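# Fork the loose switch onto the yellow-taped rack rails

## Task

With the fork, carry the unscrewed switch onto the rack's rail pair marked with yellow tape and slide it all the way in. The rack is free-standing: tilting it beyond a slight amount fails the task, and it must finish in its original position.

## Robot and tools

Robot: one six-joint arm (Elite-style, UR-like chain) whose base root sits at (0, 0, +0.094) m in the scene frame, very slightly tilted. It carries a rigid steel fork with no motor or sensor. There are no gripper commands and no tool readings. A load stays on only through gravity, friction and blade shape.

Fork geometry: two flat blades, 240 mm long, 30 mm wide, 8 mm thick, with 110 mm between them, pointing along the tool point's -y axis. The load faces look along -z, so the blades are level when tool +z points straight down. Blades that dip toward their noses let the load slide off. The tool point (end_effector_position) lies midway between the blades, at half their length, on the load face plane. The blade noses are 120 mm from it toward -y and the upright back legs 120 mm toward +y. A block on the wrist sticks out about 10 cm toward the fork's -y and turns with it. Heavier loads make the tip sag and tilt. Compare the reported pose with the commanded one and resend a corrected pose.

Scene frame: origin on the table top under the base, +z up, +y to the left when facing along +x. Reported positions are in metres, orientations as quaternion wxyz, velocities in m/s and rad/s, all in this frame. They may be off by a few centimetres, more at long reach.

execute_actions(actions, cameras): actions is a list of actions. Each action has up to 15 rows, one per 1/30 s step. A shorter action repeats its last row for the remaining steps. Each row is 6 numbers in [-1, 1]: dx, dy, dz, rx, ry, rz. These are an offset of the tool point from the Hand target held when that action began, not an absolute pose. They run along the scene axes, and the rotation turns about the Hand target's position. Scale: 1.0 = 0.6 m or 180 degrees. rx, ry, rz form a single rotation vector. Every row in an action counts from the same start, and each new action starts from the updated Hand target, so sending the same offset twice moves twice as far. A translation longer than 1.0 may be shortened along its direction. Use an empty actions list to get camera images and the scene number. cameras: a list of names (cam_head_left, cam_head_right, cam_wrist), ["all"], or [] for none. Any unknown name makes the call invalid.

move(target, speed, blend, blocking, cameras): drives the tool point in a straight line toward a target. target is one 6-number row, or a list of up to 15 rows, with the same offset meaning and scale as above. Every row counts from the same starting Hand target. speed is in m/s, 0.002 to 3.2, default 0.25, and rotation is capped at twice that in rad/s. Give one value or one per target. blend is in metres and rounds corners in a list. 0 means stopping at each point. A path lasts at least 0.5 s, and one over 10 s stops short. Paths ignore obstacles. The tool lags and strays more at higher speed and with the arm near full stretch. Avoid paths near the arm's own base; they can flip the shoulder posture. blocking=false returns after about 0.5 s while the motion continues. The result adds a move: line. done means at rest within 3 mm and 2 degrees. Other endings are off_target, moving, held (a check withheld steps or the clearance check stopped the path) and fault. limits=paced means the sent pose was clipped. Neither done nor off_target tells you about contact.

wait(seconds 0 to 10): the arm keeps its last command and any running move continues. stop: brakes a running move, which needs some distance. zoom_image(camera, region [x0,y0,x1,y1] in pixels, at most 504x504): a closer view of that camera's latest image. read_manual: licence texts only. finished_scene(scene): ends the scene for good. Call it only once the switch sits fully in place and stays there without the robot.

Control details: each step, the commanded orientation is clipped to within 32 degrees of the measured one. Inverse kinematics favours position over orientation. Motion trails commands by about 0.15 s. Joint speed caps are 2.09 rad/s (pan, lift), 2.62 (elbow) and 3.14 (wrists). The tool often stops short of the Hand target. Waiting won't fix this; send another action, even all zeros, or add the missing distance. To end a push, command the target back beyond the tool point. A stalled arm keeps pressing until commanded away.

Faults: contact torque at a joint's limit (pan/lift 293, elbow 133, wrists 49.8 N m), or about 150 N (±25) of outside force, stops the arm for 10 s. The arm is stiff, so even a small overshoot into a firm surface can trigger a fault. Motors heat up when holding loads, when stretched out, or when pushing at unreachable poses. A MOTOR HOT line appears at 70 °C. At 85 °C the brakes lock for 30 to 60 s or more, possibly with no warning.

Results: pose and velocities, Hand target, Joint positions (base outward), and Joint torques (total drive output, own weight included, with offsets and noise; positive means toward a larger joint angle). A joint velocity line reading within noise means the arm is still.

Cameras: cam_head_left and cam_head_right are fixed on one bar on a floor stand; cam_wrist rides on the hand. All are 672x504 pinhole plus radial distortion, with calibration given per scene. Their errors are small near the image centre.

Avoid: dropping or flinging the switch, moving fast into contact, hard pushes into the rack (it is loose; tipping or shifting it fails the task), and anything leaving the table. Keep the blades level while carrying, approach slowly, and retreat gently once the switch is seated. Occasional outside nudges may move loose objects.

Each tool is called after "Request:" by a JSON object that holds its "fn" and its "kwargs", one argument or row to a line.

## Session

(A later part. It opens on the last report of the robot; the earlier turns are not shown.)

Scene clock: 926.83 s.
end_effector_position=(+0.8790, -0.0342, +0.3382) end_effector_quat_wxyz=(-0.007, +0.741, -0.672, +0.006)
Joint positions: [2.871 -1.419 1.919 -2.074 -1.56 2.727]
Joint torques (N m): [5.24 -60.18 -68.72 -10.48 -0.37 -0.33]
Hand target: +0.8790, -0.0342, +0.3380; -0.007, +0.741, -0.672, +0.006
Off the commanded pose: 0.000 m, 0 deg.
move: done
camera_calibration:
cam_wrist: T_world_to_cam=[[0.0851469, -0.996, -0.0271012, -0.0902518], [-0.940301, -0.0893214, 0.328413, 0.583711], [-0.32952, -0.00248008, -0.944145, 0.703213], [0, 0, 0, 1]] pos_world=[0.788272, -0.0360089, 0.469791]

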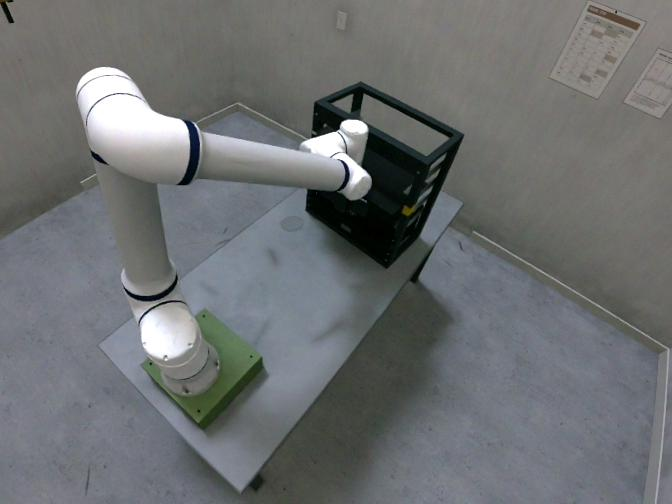

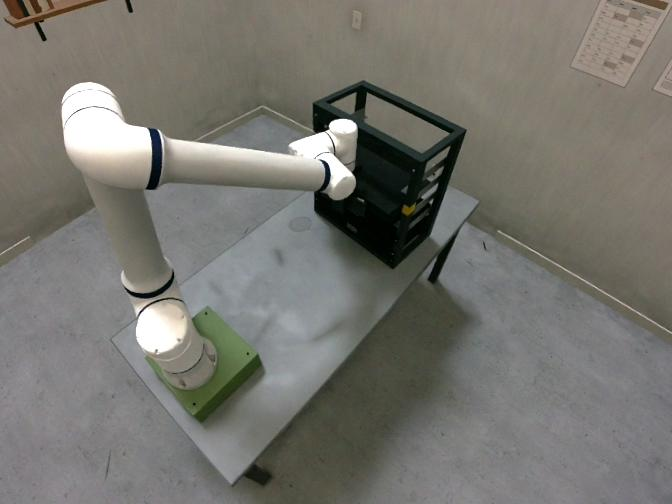

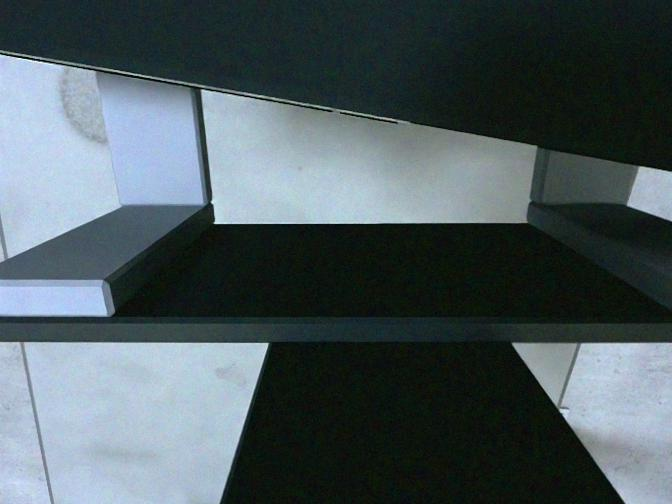

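Request:
{"fn": "move", "kwargs": {
  "target": [0, 0, -0.007, 0, 0, 0],
  "speed": 0.03,
  "cameras": []
}}

Request:
{"fn": "move", "kwargs": {
  "target": [-0.05, 0.004, 0, 0, 0, 0],
  "speed": 0.06,
  "cameras": ["all"]
}}

Request:
{"fn": "zoom_image", "kwargs": {
  "camera": "cam_head_left",
  "region": [310, 100, 440, 230]
}}

Scene clock: 932.03 s.
end_effector_position=(+0.8790, -0.0342, +0.3340) end_effector_quat_wxyz=(-0.007, +0.741, -0.672, +0.006)
Joint positions: [2.871 -1.415 1.924 -2.082 -1.561 2.727]
Joint torques (N m): [7.28 -59.84 -68.13 -10.54 -0.89 -0.64]
Hand target: +0.8790, -0.0342, +0.3338; -0.007, +0.741, -0.672, +0.006
Off the commanded pose: 0.000 m, 0 deg.
move: done
No camera images: "cameras" was empty.

Scene clock: 933.00 s.
end_effector_position=(+0.8492, -0.0318, +0.3338) end_effector_quat_wxyz=(-0.007, +0.741, -0.672, +0.006)
Joint positions: [2.861 -1.463 1.978 -2.089 -1.561 2.717]
Joint torques (N m): [-22.39 -81.75 -67.62 -10.18 0.59 -2.26]
Hand target: +0.8490, -0.0318, +0.3338; -0.007, +0.741, -0.672, +0.006
Off the commanded pose: 0.000 m, 0 deg.
move: done
camera_calibration:
cam_wrist: T_world_to_cam=[[0.0851772, -0.996, -0.0270063, -0.0855103], [-0.940299, -0.0893188, 0.328422, 0.557344], [-0.32952, -0.00258004, -0.944145, 0.689242], [0, 0, 0, 1]] pos_world=[0.758472, -0.0336087, 0.465391]

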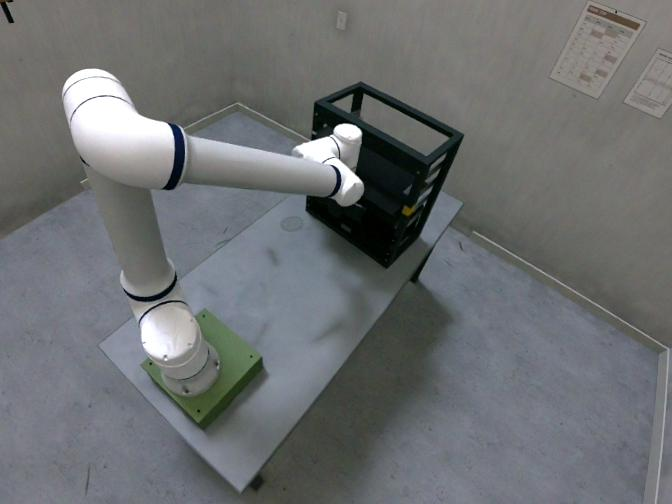

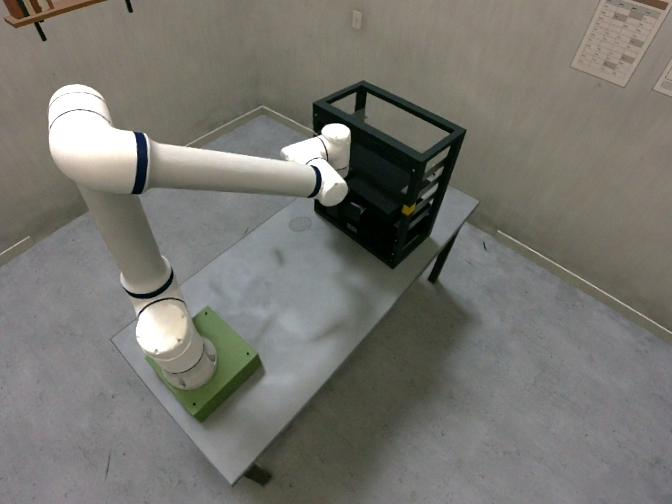

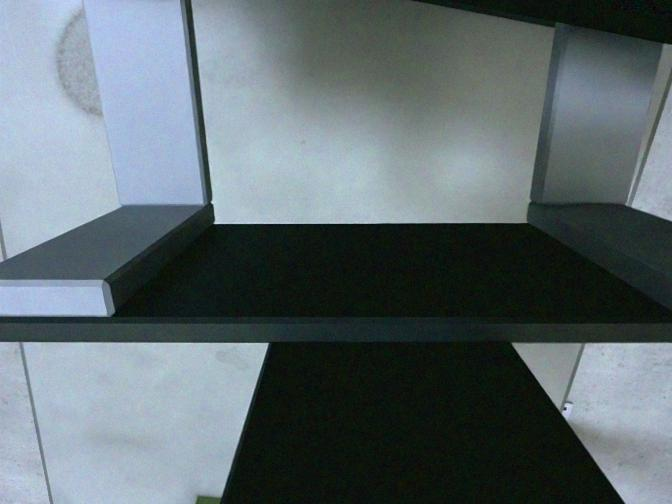

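Scaled by 3.877.

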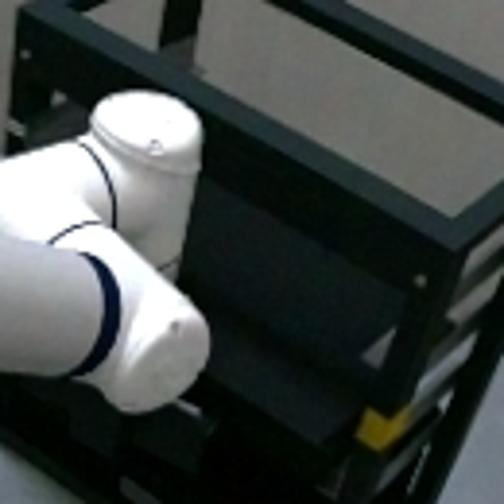

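Request:
{"fn": "move", "kwargs": {
  "target": [
    [-0.3572, 0.0287, 0, 0, 0, 0],
    [-0.3817, 0.2530, 0.1437, 0.0242, -0.4938, -0.0245]
  ],
  "speed": [0.2, 0.5],
  "blend": [0.02, 0],
  "cameras": ["all"]
}}

Request:
{"fn": "zoom_image", "kwargs": {
  "camera": "cam_wrist",
  "region": [200, 0, 560, 230]
}}

Request:
{"fn": "move", "kwargs": {
  "target": [0, -0.53, 0, 0, 0, 0],
  "speed": 0.5,
  "cameras": ["all"]
}}

Request:
{"fn": "zoom_image", "kwargs": {
  "camera": "cam_wrist",
  "region": [200, 0, 560, 230]
}}

Scene clock: 950.33 s.
end_effector_position=(+0.6199, +0.1200, +0.4200) end_effector_quat_wxyz=(+0.500, -0.500, +0.500, -0.500)
Joint positions: [3 -0.73 2.587 -4.986 -1.382 3.146]
Joint torques (N m): [10.42 -54.58 -1.54 -9.82 -2.45 3.21]
Hand target: +0.6200, +0.1200, +0.4200; +0.500, -0.500, +0.500, -0.500
Off the commanded pose: 0.000 m, 0 deg.
move: done
camera_calibration:
cam_wrist: T_world_to_cam=[[0.0272339, -0.999548, -0.0127408, 0.117889], [-0.345762, 0.00253963, -0.938319, 0.4795], [0.937927, 0.0299594, -0.345537, -0.345494], [0, 0, 0, 1]] pos_world=[0.486631, 0.126969, 0.332045]

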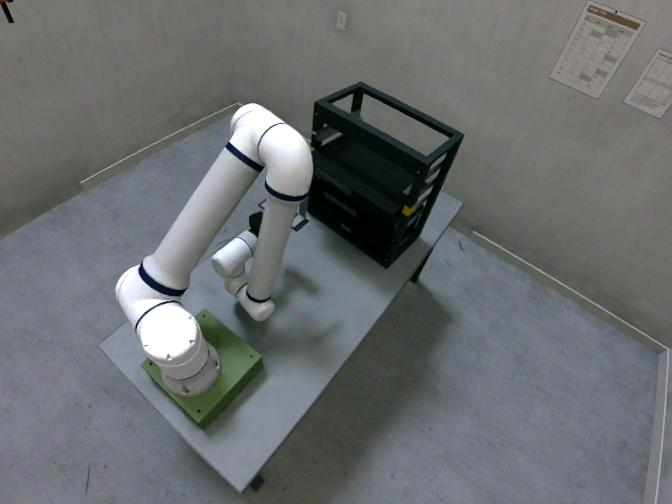

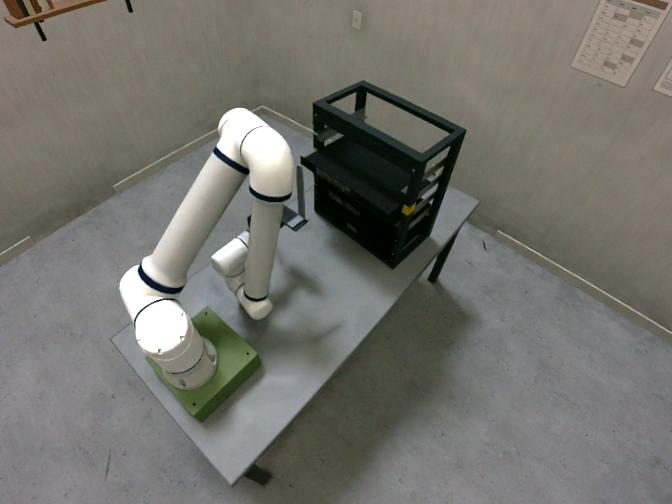

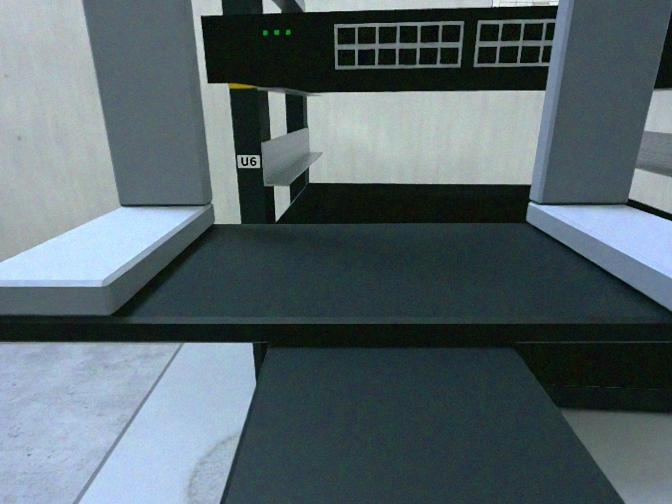

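Scaled by 1.400.

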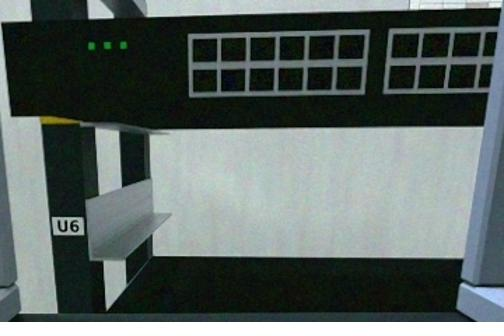

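Scene clock: 951.90 s.
end_effector_position=(+0.6199, -0.1979, +0.4200) end_effector_quat_wxyz=(+0.500, -0.500, +0.500, -0.500)
Joint positions: [2.158 -0.751 2.522 -4.889 -0.54 3.129]
Joint torques (N m): [-21.79 -82.91 -2.8 -1.06 1.67 -1.8]
Hand target: +0.6200, -0.1980, +0.4200; +0.500, -0.500, +0.500, -0.500
Off the commanded pose: 0.000 m, 0 deg.
move: done
camera_calibration:
cam_wrist: T_world_to_cam=[[0.0269844, -0.999553, -0.0128513, -0.199614], [-0.345379, 0.00274178, -0.938459, 0.480145], [0.938075, 0.0297623, -0.345151, -0.336338], [0, 0, 0, 1]] pos_world=[0.48673, -0.190831, 0.331944]

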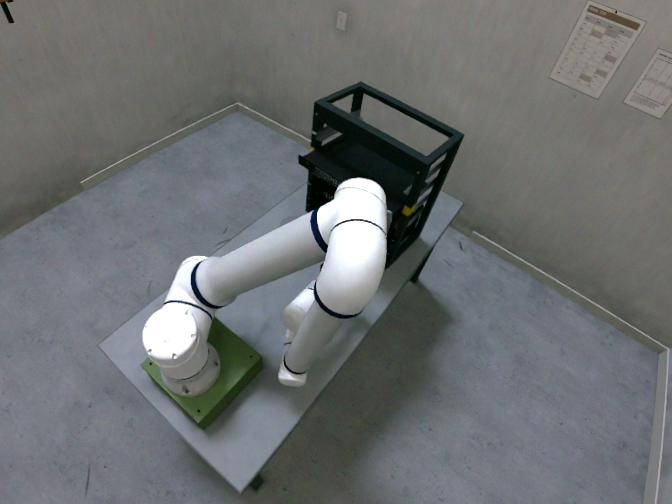

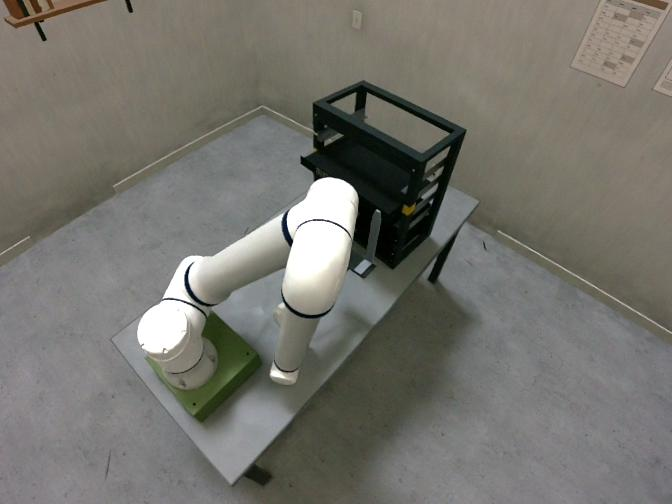

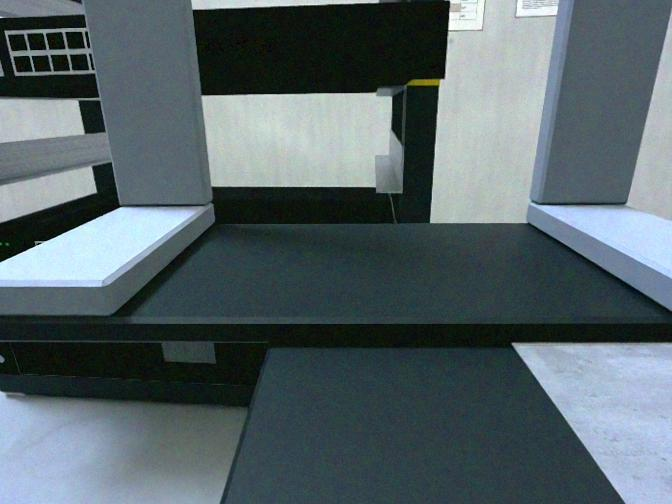

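Scaled by 1.400.

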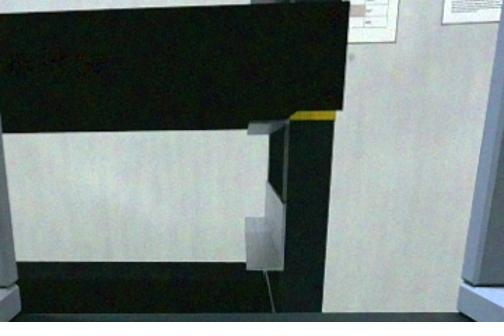

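Request:
{"fn": "move", "kwargs": {
  "target": [0.0173, 0.3290, -0.0817, 0.0198, 0.4935, -0.0202],
  "speed": 0.5,
  "cameras": ["all"]
}}

Request:
{"fn": "zoom_image", "kwargs": {
  "camera": "cam_head_left",
  "region": [290, 100, 440, 250]
}}

Request:
{"fn": "zoom_image", "kwargs": {
  "camera": "cam_head_right",
  "region": [290, 100, 440, 250]
}}

Scene clock: 981.43 s.
end_effector_position=(+0.6303, -0.0006, +0.3710) end_effector_quat_wxyz=(-0.007, +0.678, -0.735, +0.008)
Joint positions: [2.828 -1.9 2.281 -1.957 -1.563 2.861]
Joint torques (N m): [9.96 -12.62 -96.42 -5.44 -1.97 3.27]
Hand target: +0.6303, -0.0006, +0.3710; -0.007, +0.678, -0.735, +0.007
Off the commanded pose: 0.000 m, 0 deg.
move: done
camera_calibration:
cam_wrist: T_world_to_cam=[[-0.0922972, -0.995356, -0.0273441, 0.0772516], [-0.941823, 0.0783541, 0.326849, 0.343748], [-0.323188, 0.0559205, -0.944681, 0.648614], [0, 0, 0, 1]] pos_world=[0.540505, 0.0136879, 0.502492]

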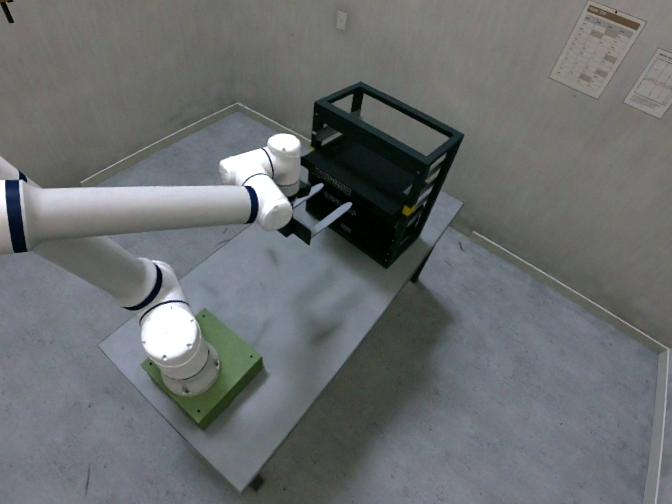

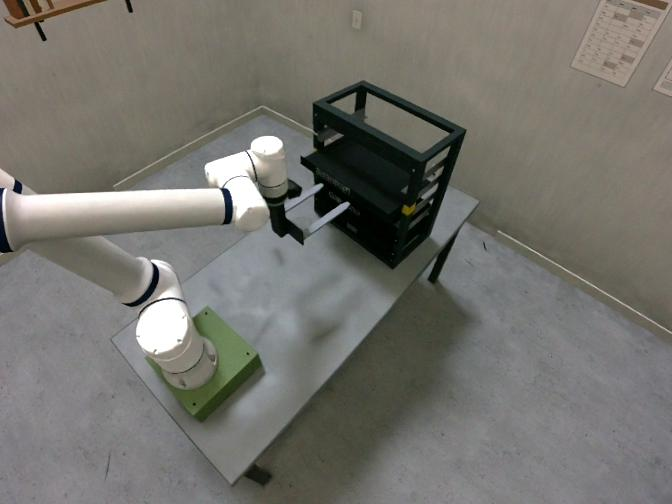

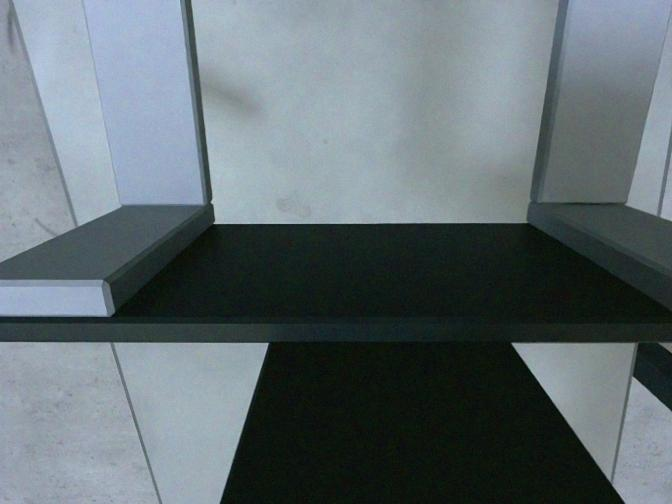

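Scaled by 3.360.

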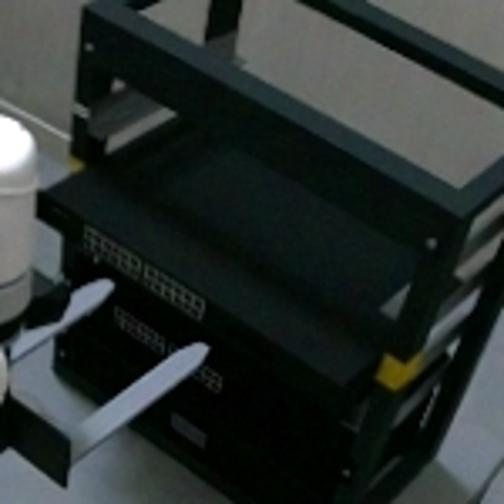

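Scaled by 3.360.

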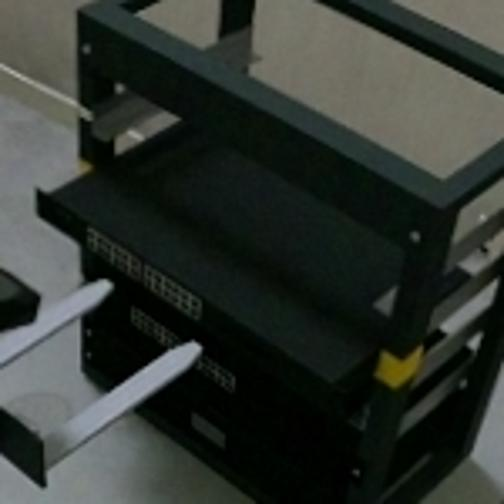

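Request:
{"fn": "move", "kwargs": {
  "target": [0.1595, -0.01283, 0, 0, 0, 0],
  "speed": 0.06,
  "cameras": ["cam_head_left", "cam_head_right"]
}}

Request:
{"fn": "zoom_image", "kwargs": {
  "camera": "cam_head_left",
  "region": [290, 100, 440, 250]
}}

Request:
{"fn": "zoom_image", "kwargs": {
  "camera": "cam_head_right",
  "region": [290, 100, 440, 250]
}}

Scene clock: 991.90 s.
end_effector_position=(+0.7259, -0.0083, +0.3710) end_effector_quat_wxyz=(-0.007, +0.678, -0.735, +0.007)
Joint positions: [2.876 -1.71 2.145 -2.011 -1.563 2.91]
Joint torques (N m): [7.15 -27.04 -109 -16.53 -1.4 4.44]
Hand target: +0.7260, -0.0083, +0.3710; -0.007, +0.678, -0.735, +0.007
Off the commanded pose: 0.000 m, 0 deg.
move: done
Images, in order (width x height): cam_head_left 672x504, cam_head_right 672x504.

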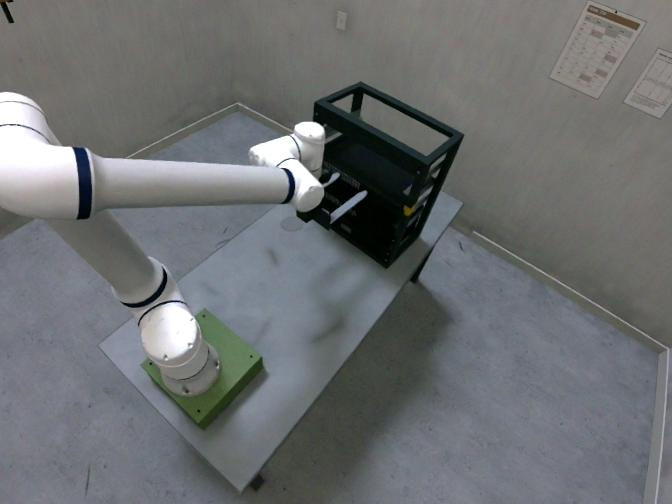

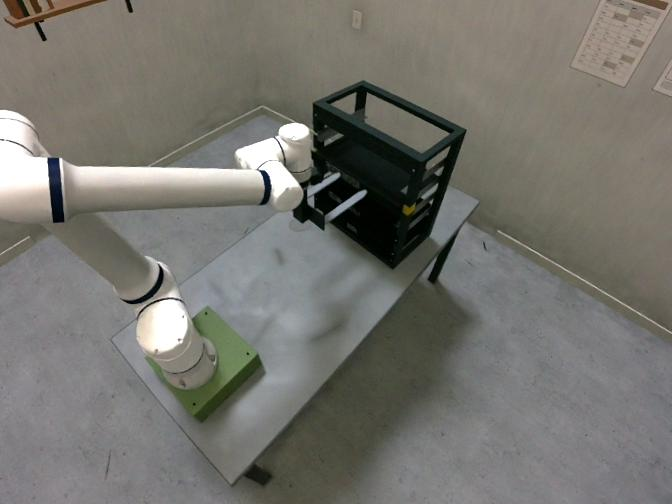

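Scaled by 3.360.

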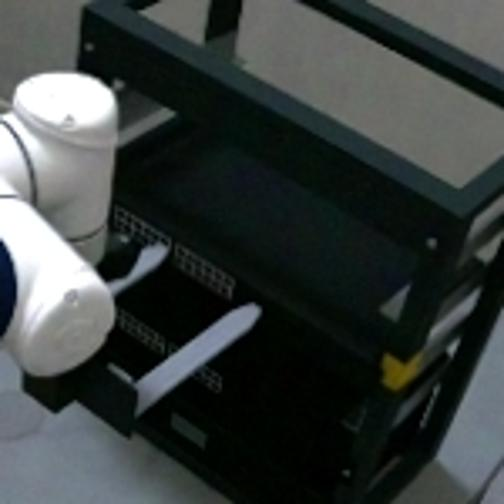

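Scaled by 3.360.

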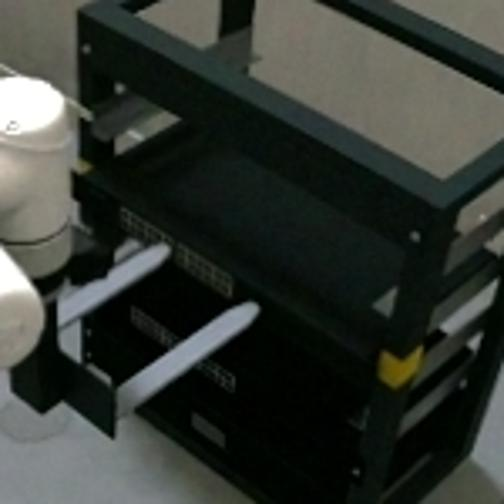

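Request:
{"fn": "move", "kwargs": {
  "target": [
    [-0.1329, 0.0107, 0, 0, 0, 0],
    [-0.1767, 0.2138, 0.0817, 0.0246, -0.4935, -0.0250]
  ],
  "speed": [0.2, 0.5],
  "blend": [0.02, 0],
  "cameras": ["cam_wrist"]
}}

Request:
{"fn": "zoom_image", "kwargs": {
  "camera": "cam_wrist",
  "region": [190, 0, 330, 110]
}}

Request:
{"fn": "move", "kwargs": {
  "target": [0, -0.53, 0, 0, 0, 0],
  "speed": 0.5,
  "cameras": ["all"]
}}

Request:
{"fn": "zoom_image", "kwargs": {
  "camera": "cam_wrist",
  "region": [330, 0, 470, 110]
}}

Scene clock: 1007.77 s.
end_effector_position=(+0.6200, +0.1199, +0.4200) end_effector_quat_wxyz=(+0.542, -0.452, +0.543, -0.454)
Joint positions: [3.09 -0.747 2.569 -4.951 -1.476 3.327]
Joint torques (N m): [10.72 -55.05 -3.87 -10.01 -2.65 2.88]
Hand target: +0.6200, +0.1200, +0.4200; +0.542, -0.452, +0.543, -0.454
Off the commanded pose: 0.000 m, 0 deg.
move: done
camera_calibration:
cam_wrist: T_world_to_cam=[[0.0238924, -0.981258, -0.19121, 0.192689], [-0.345092, 0.171412, -0.922783, 0.452299], [0.938265, 0.0880324, -0.334529, -0.357405], [0, 0, 0, 1]] pos_world=[0.486821, 0.143011, 0.334656]
Images, in order (width x height): cam_wrist 672x504.

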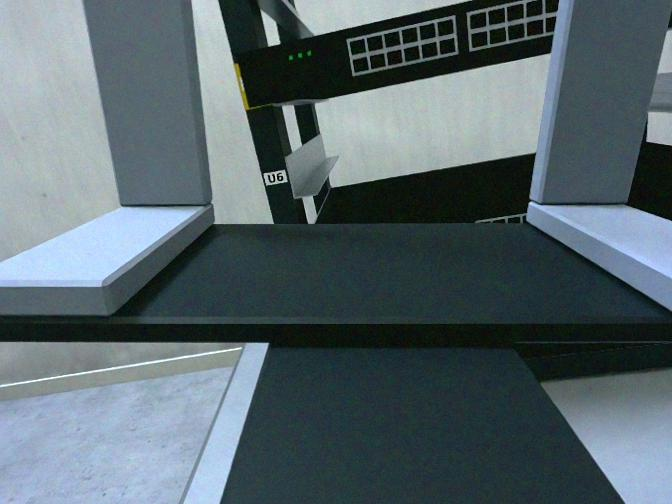

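Scaled by 3.600.

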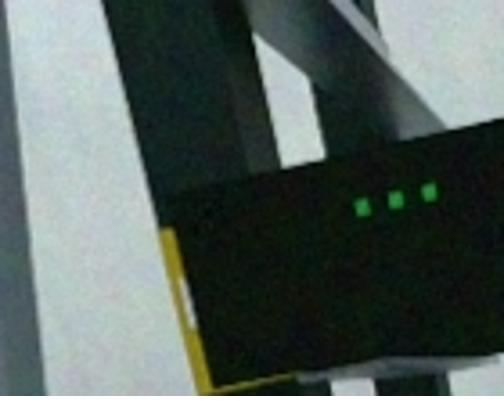

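Scene clock: 1009.33 s.
end_effector_position=(+0.6200, -0.1979, +0.4200) end_effector_quat_wxyz=(+0.542, -0.452, +0.543, -0.454)
Joint positions: [2.203 -0.749 2.548 -4.92 -0.589 3.31]
Joint torques (N m): [-21.69 -81.57 -0.81 -1.43 1.82 -2.7]
Hand target: +0.6200, -0.1980, +0.4200; +0.542, -0.452, +0.543, -0.454
Off the commanded pose: 0.000 m, 0 deg.
move: done
camera_calibration:
cam_wrist: T_world_to_cam=[[0.0237589, -0.98126, -0.191216, -0.119088], [-0.34465, 0.171505, -0.922932, 0.506623], [0.938431, 0.0878303, -0.334116, -0.329681], [0, 0, 0, 1]] pos_world=[0.48682, -0.174789, 0.334655]

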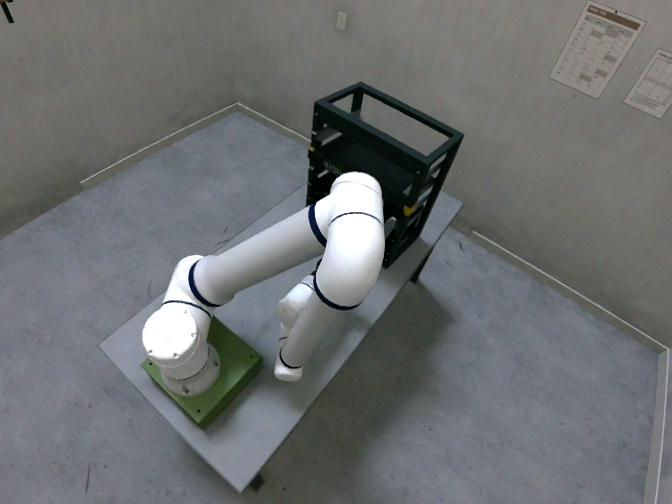

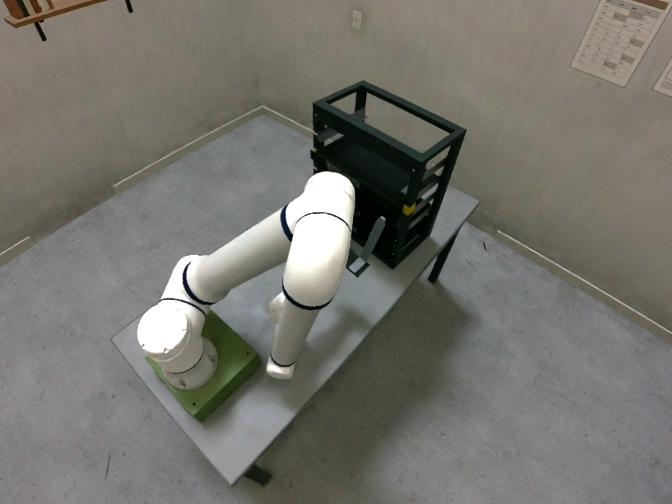

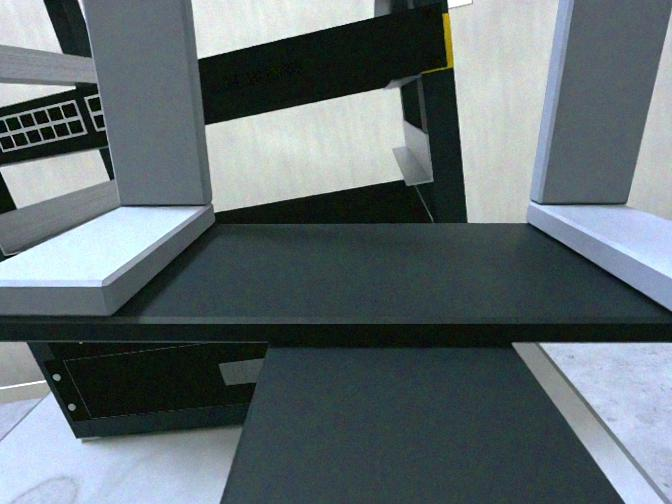

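Scaled by 3.600.

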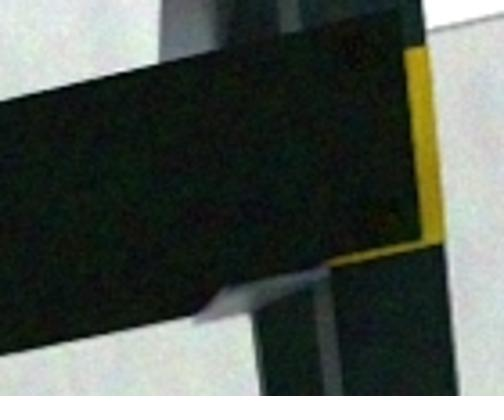

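Request:
{"fn": "move", "kwargs": {
  "target": [
    [0.0333, 0.3275, -0.0817, -0.0246, 0.4935, 0.025],
    [0.1898, 0.3152, -0.0817, -0.0246, 0.4935, 0.025]
  ],
  "speed": [0.5, 0.06],
  "blend": [0.01, 0],
  "cameras": ["cam_head_left", "cam_head_right"]
}}

Request:
{"fn": "zoom_image", "kwargs": {
  "camera": "cam_head_left",
  "region": [290, 100, 440, 250]
}}

Request:
{"fn": "zoom_image", "kwargs": {
  "camera": "cam_head_right",
  "region": [290, 100, 440, 250]
}}

Scene clock: 1035.43 s.
end_effector_position=(+0.7337, -0.0089, +0.3710) end_effector_quat_wxyz=(-0.007, +0.678, -0.735, +0.007)
Joint positions: [2.88 -1.695 2.133 -2.014 -1.563 2.913]
Joint torques (N m): [8.11 -33.11 -111.45 -17.39 2.69 3.21]
Hand target: +0.7339, -0.0089, +0.3710; -0.007, +0.678, -0.735, +0.007
Off the commanded pose: 0.000 m, 0 deg.
move: done
Images, in order (width x height): cam_head_left 672x504, cam_head_right 672x504.

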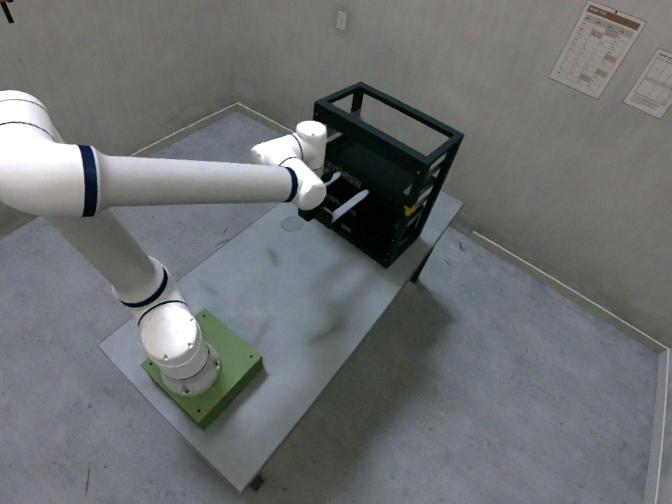

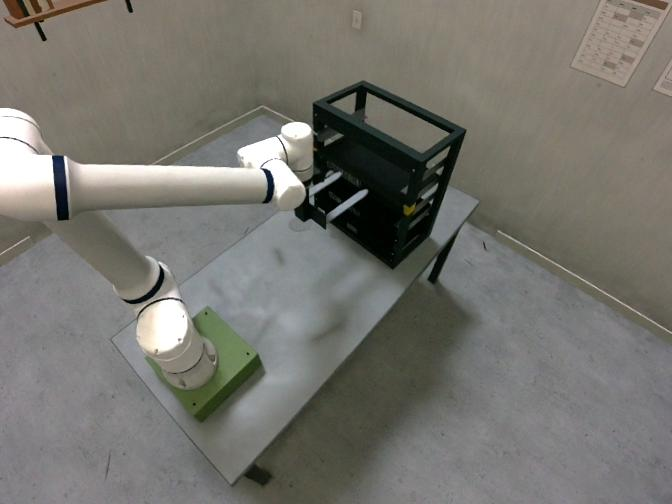

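Scaled by 3.360.

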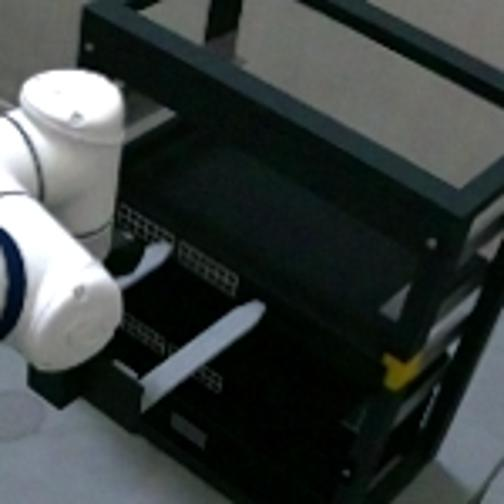

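Scaled by 3.360.

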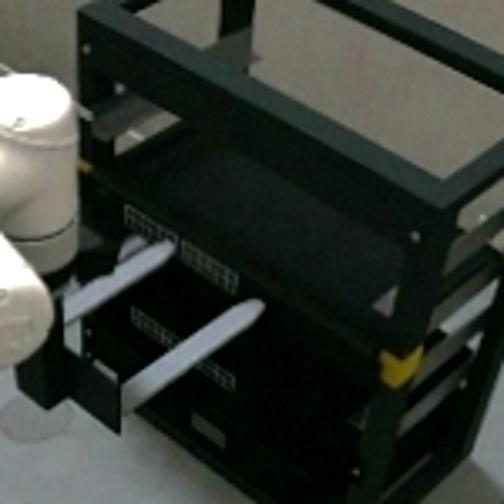

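Request:
{"fn": "move", "kwargs": {
  "target": [0.00498, -0.0004, 0, 0, 0, 0],
  "speed": 0.03,
  "cameras": []
}}

Request:
{"fn": "move", "kwargs": {
  "target": [0.00332, -0.00027, 0, 0, 0, 0],
  "speed": 0.03,
  "cameras": []
}}

Request:
{"fn": "move", "kwargs": {
  "target": [0.00332, -0.00027, 0, 0, 0, 0],
  "speed": 0.03,
  "cameras": ["cam_head_left", "cam_head_right"]
}}

Request:
{"fn": "zoom_image", "kwargs": {
  "camera": "cam_head_left",
  "region": [370, 170, 430, 230]
}}

Request:
{"fn": "zoom_image", "kwargs": {
  "camera": "cam_head_right",
  "region": [370, 170, 430, 230]
}}

Scene clock: 1041.83 s.
end_effector_position=(+0.7368, -0.0091, +0.3710) end_effector_quat_wxyz=(-0.007, +0.678, -0.735, +0.007)
Joint positions: [2.881 -1.69 2.128 -2.015 -1.563 2.915]
Joint torques (N m): [8.28 -34.6 -112.41 -17.53 2.52 3.65]
Hand target: +0.7369, -0.0092, +0.3710; -0.007, +0.678, -0.735, +0.007
Off the commanded pose: 0.000 m, 0 deg.
move: done
No camera images: "cameras" was empty.

Scene clock: 1042.53 s.
end_effector_position=(+0.7388, -0.0093, +0.3710) end_effector_quat_wxyz=(-0.007, +0.678, -0.735, +0.007)
Joint positions: [2.882 -1.686 2.125 -2.015 -1.563 2.915]
Joint torques (N m): [7.93 -34.7 -112.32 -17.42 2.17 3.95]
Hand target: +0.7389, -0.0093, +0.3710; -0.007, +0.678, -0.735, +0.007
Off the commanded pose: 0.000 m, 0 deg.
move: done
No camera images: "cameras" was empty.

Scene clock: 1043.23 s.
end_effector_position=(+0.7408, -0.0095, +0.3710) end_effector_quat_wxyz=(-0.007, +0.678, -0.735, +0.007)
Joint positions: [2.882 -1.682 2.122 -2.016 -1.563 2.916]
Joint torques (N m): [8.61 -34.64 -112.72 -17.58 1.21 4.1]
Hand target: +0.7409, -0.0095, +0.3710; -0.007, +0.678, -0.735, +0.007
Off the commanded pose: 0.000 m, 0 deg.
move: done
Images, in order (width x height): cam_head_left 672x504, cam_head_right 672x504.

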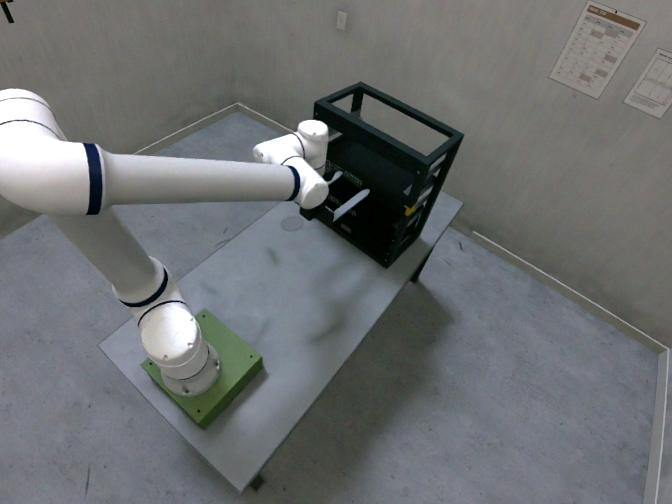

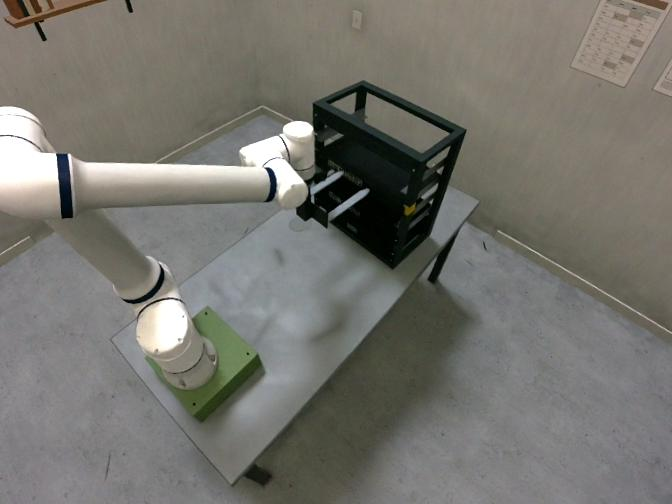

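Scaled by 8.400.

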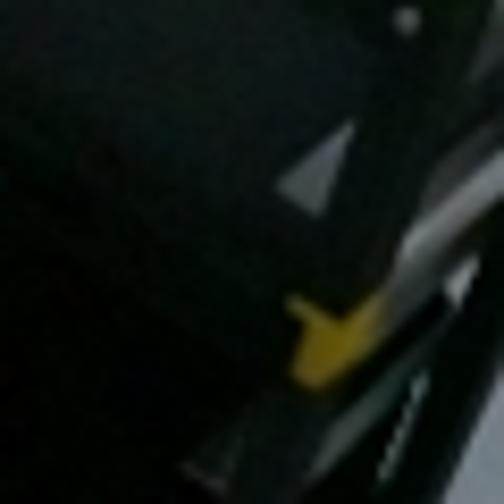

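Scaled by 8.400.

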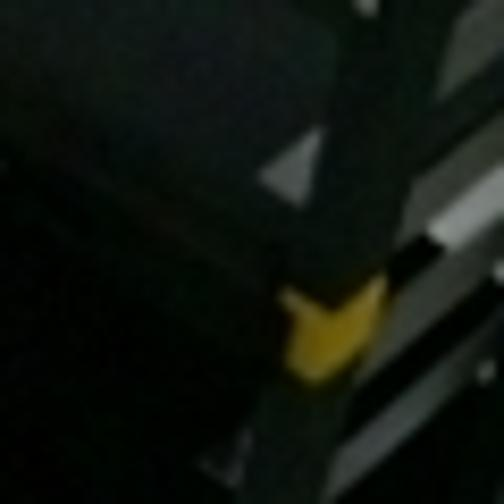

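Request:
{"fn": "move", "kwargs": {
  "target": [0.00332, -0.00027, 0, 0, 0, 0],
  "speed": 0.03,
  "cameras": []
}}

Request:
{"fn": "move", "kwargs": {
  "target": [0.00332, -0.00027, 0, 0, 0, 0],
  "speed": 0.03,
  "cameras": []
}}

Request:
{"fn": "move", "kwargs": {
  "target": [0.00332, -0.00027, 0, 0, 0, 0],
  "speed": 0.03,
  "cameras": ["cam_head_left", "cam_head_right"]
}}

Request:
{"fn": "zoom_image", "kwargs": {
  "camera": "cam_head_left",
  "region": [370, 170, 430, 230]
}}

Request:
{"fn": "zoom_image", "kwargs": {
  "camera": "cam_head_right",
  "region": [290, 100, 440, 250]
}}

Scene clock: 1049.90 s.
end_effector_position=(+0.7428, -0.0096, +0.3710) end_effector_quat_wxyz=(-0.007, +0.678, -0.735, +0.007)
Joint positions: [2.883 -1.679 2.118 -2.016 -1.563 2.917]
Joint torques (N m): [7.48 -35.51 -112.44 -17.43 0.53 4.2]
Hand target: +0.7429, -0.0096, +0.3710; -0.007, +0.678, -0.735, +0.007
Off the commanded pose: 0.000 m, 0 deg.
move: done
No camera images: "cameras" was empty.

Scene clock: 1050.60 s.
end_effector_position=(+0.7448, -0.0098, +0.3710) end_effector_quat_wxyz=(-0.007, +0.678, -0.735, +0.007)
Joint positions: [2.884 -1.675 2.115 -2.017 -1.563 2.918]
Joint torques (N m): [7.1 -34.77 -112.92 -17.61 0.6 4.36]
Hand target: +0.7449, -0.0098, +0.3710; -0.007, +0.678, -0.735, +0.007
Off the commanded pose: 0.000 m, 0 deg.
move: done
No camera images: "cameras" was empty.

Scene clock: 1051.30 s.
end_effector_position=(+0.7468, -0.0100, +0.3710) end_effector_quat_wxyz=(-0.007, +0.678, -0.735, +0.007)
Joint positions: [2.885 -1.671 2.112 -2.017 -1.563 2.918]
Joint torques (N m): [7.66 -36.34 -111.7 -17.68 0.49 4.44]
Hand target: +0.7468, -0.0100, +0.3710; -0.007, +0.678, -0.735, +0.007
Off the commanded pose: 0.000 m, 0 deg.
move: done
Images, in order (width x height): cam_head_left 672x504, cam_head_right 672x504.

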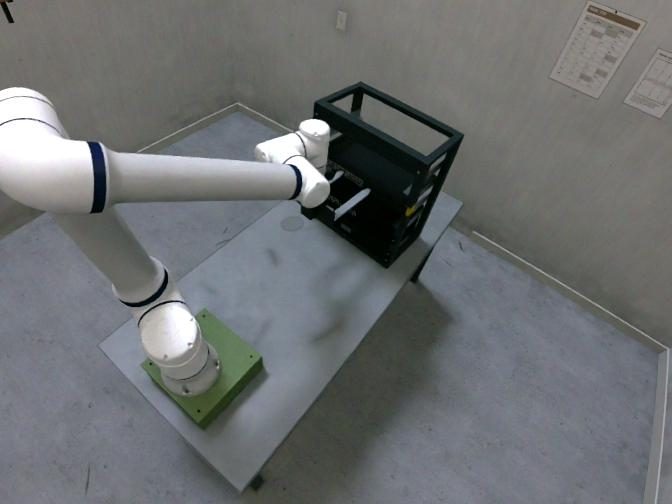

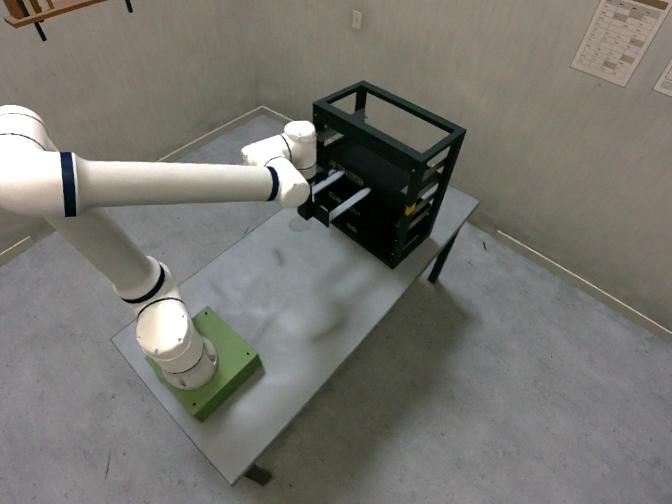

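Scaled by 8.400.

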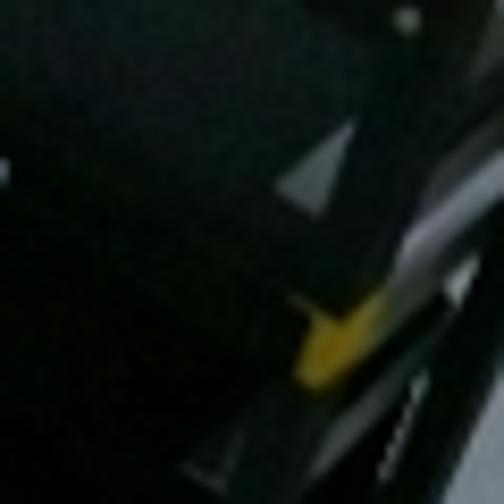

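Scaled by 3.360.

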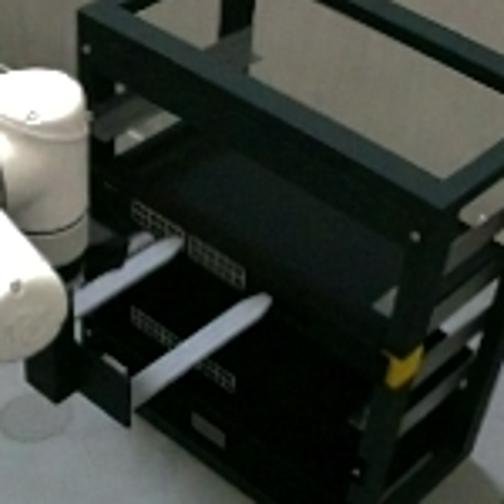

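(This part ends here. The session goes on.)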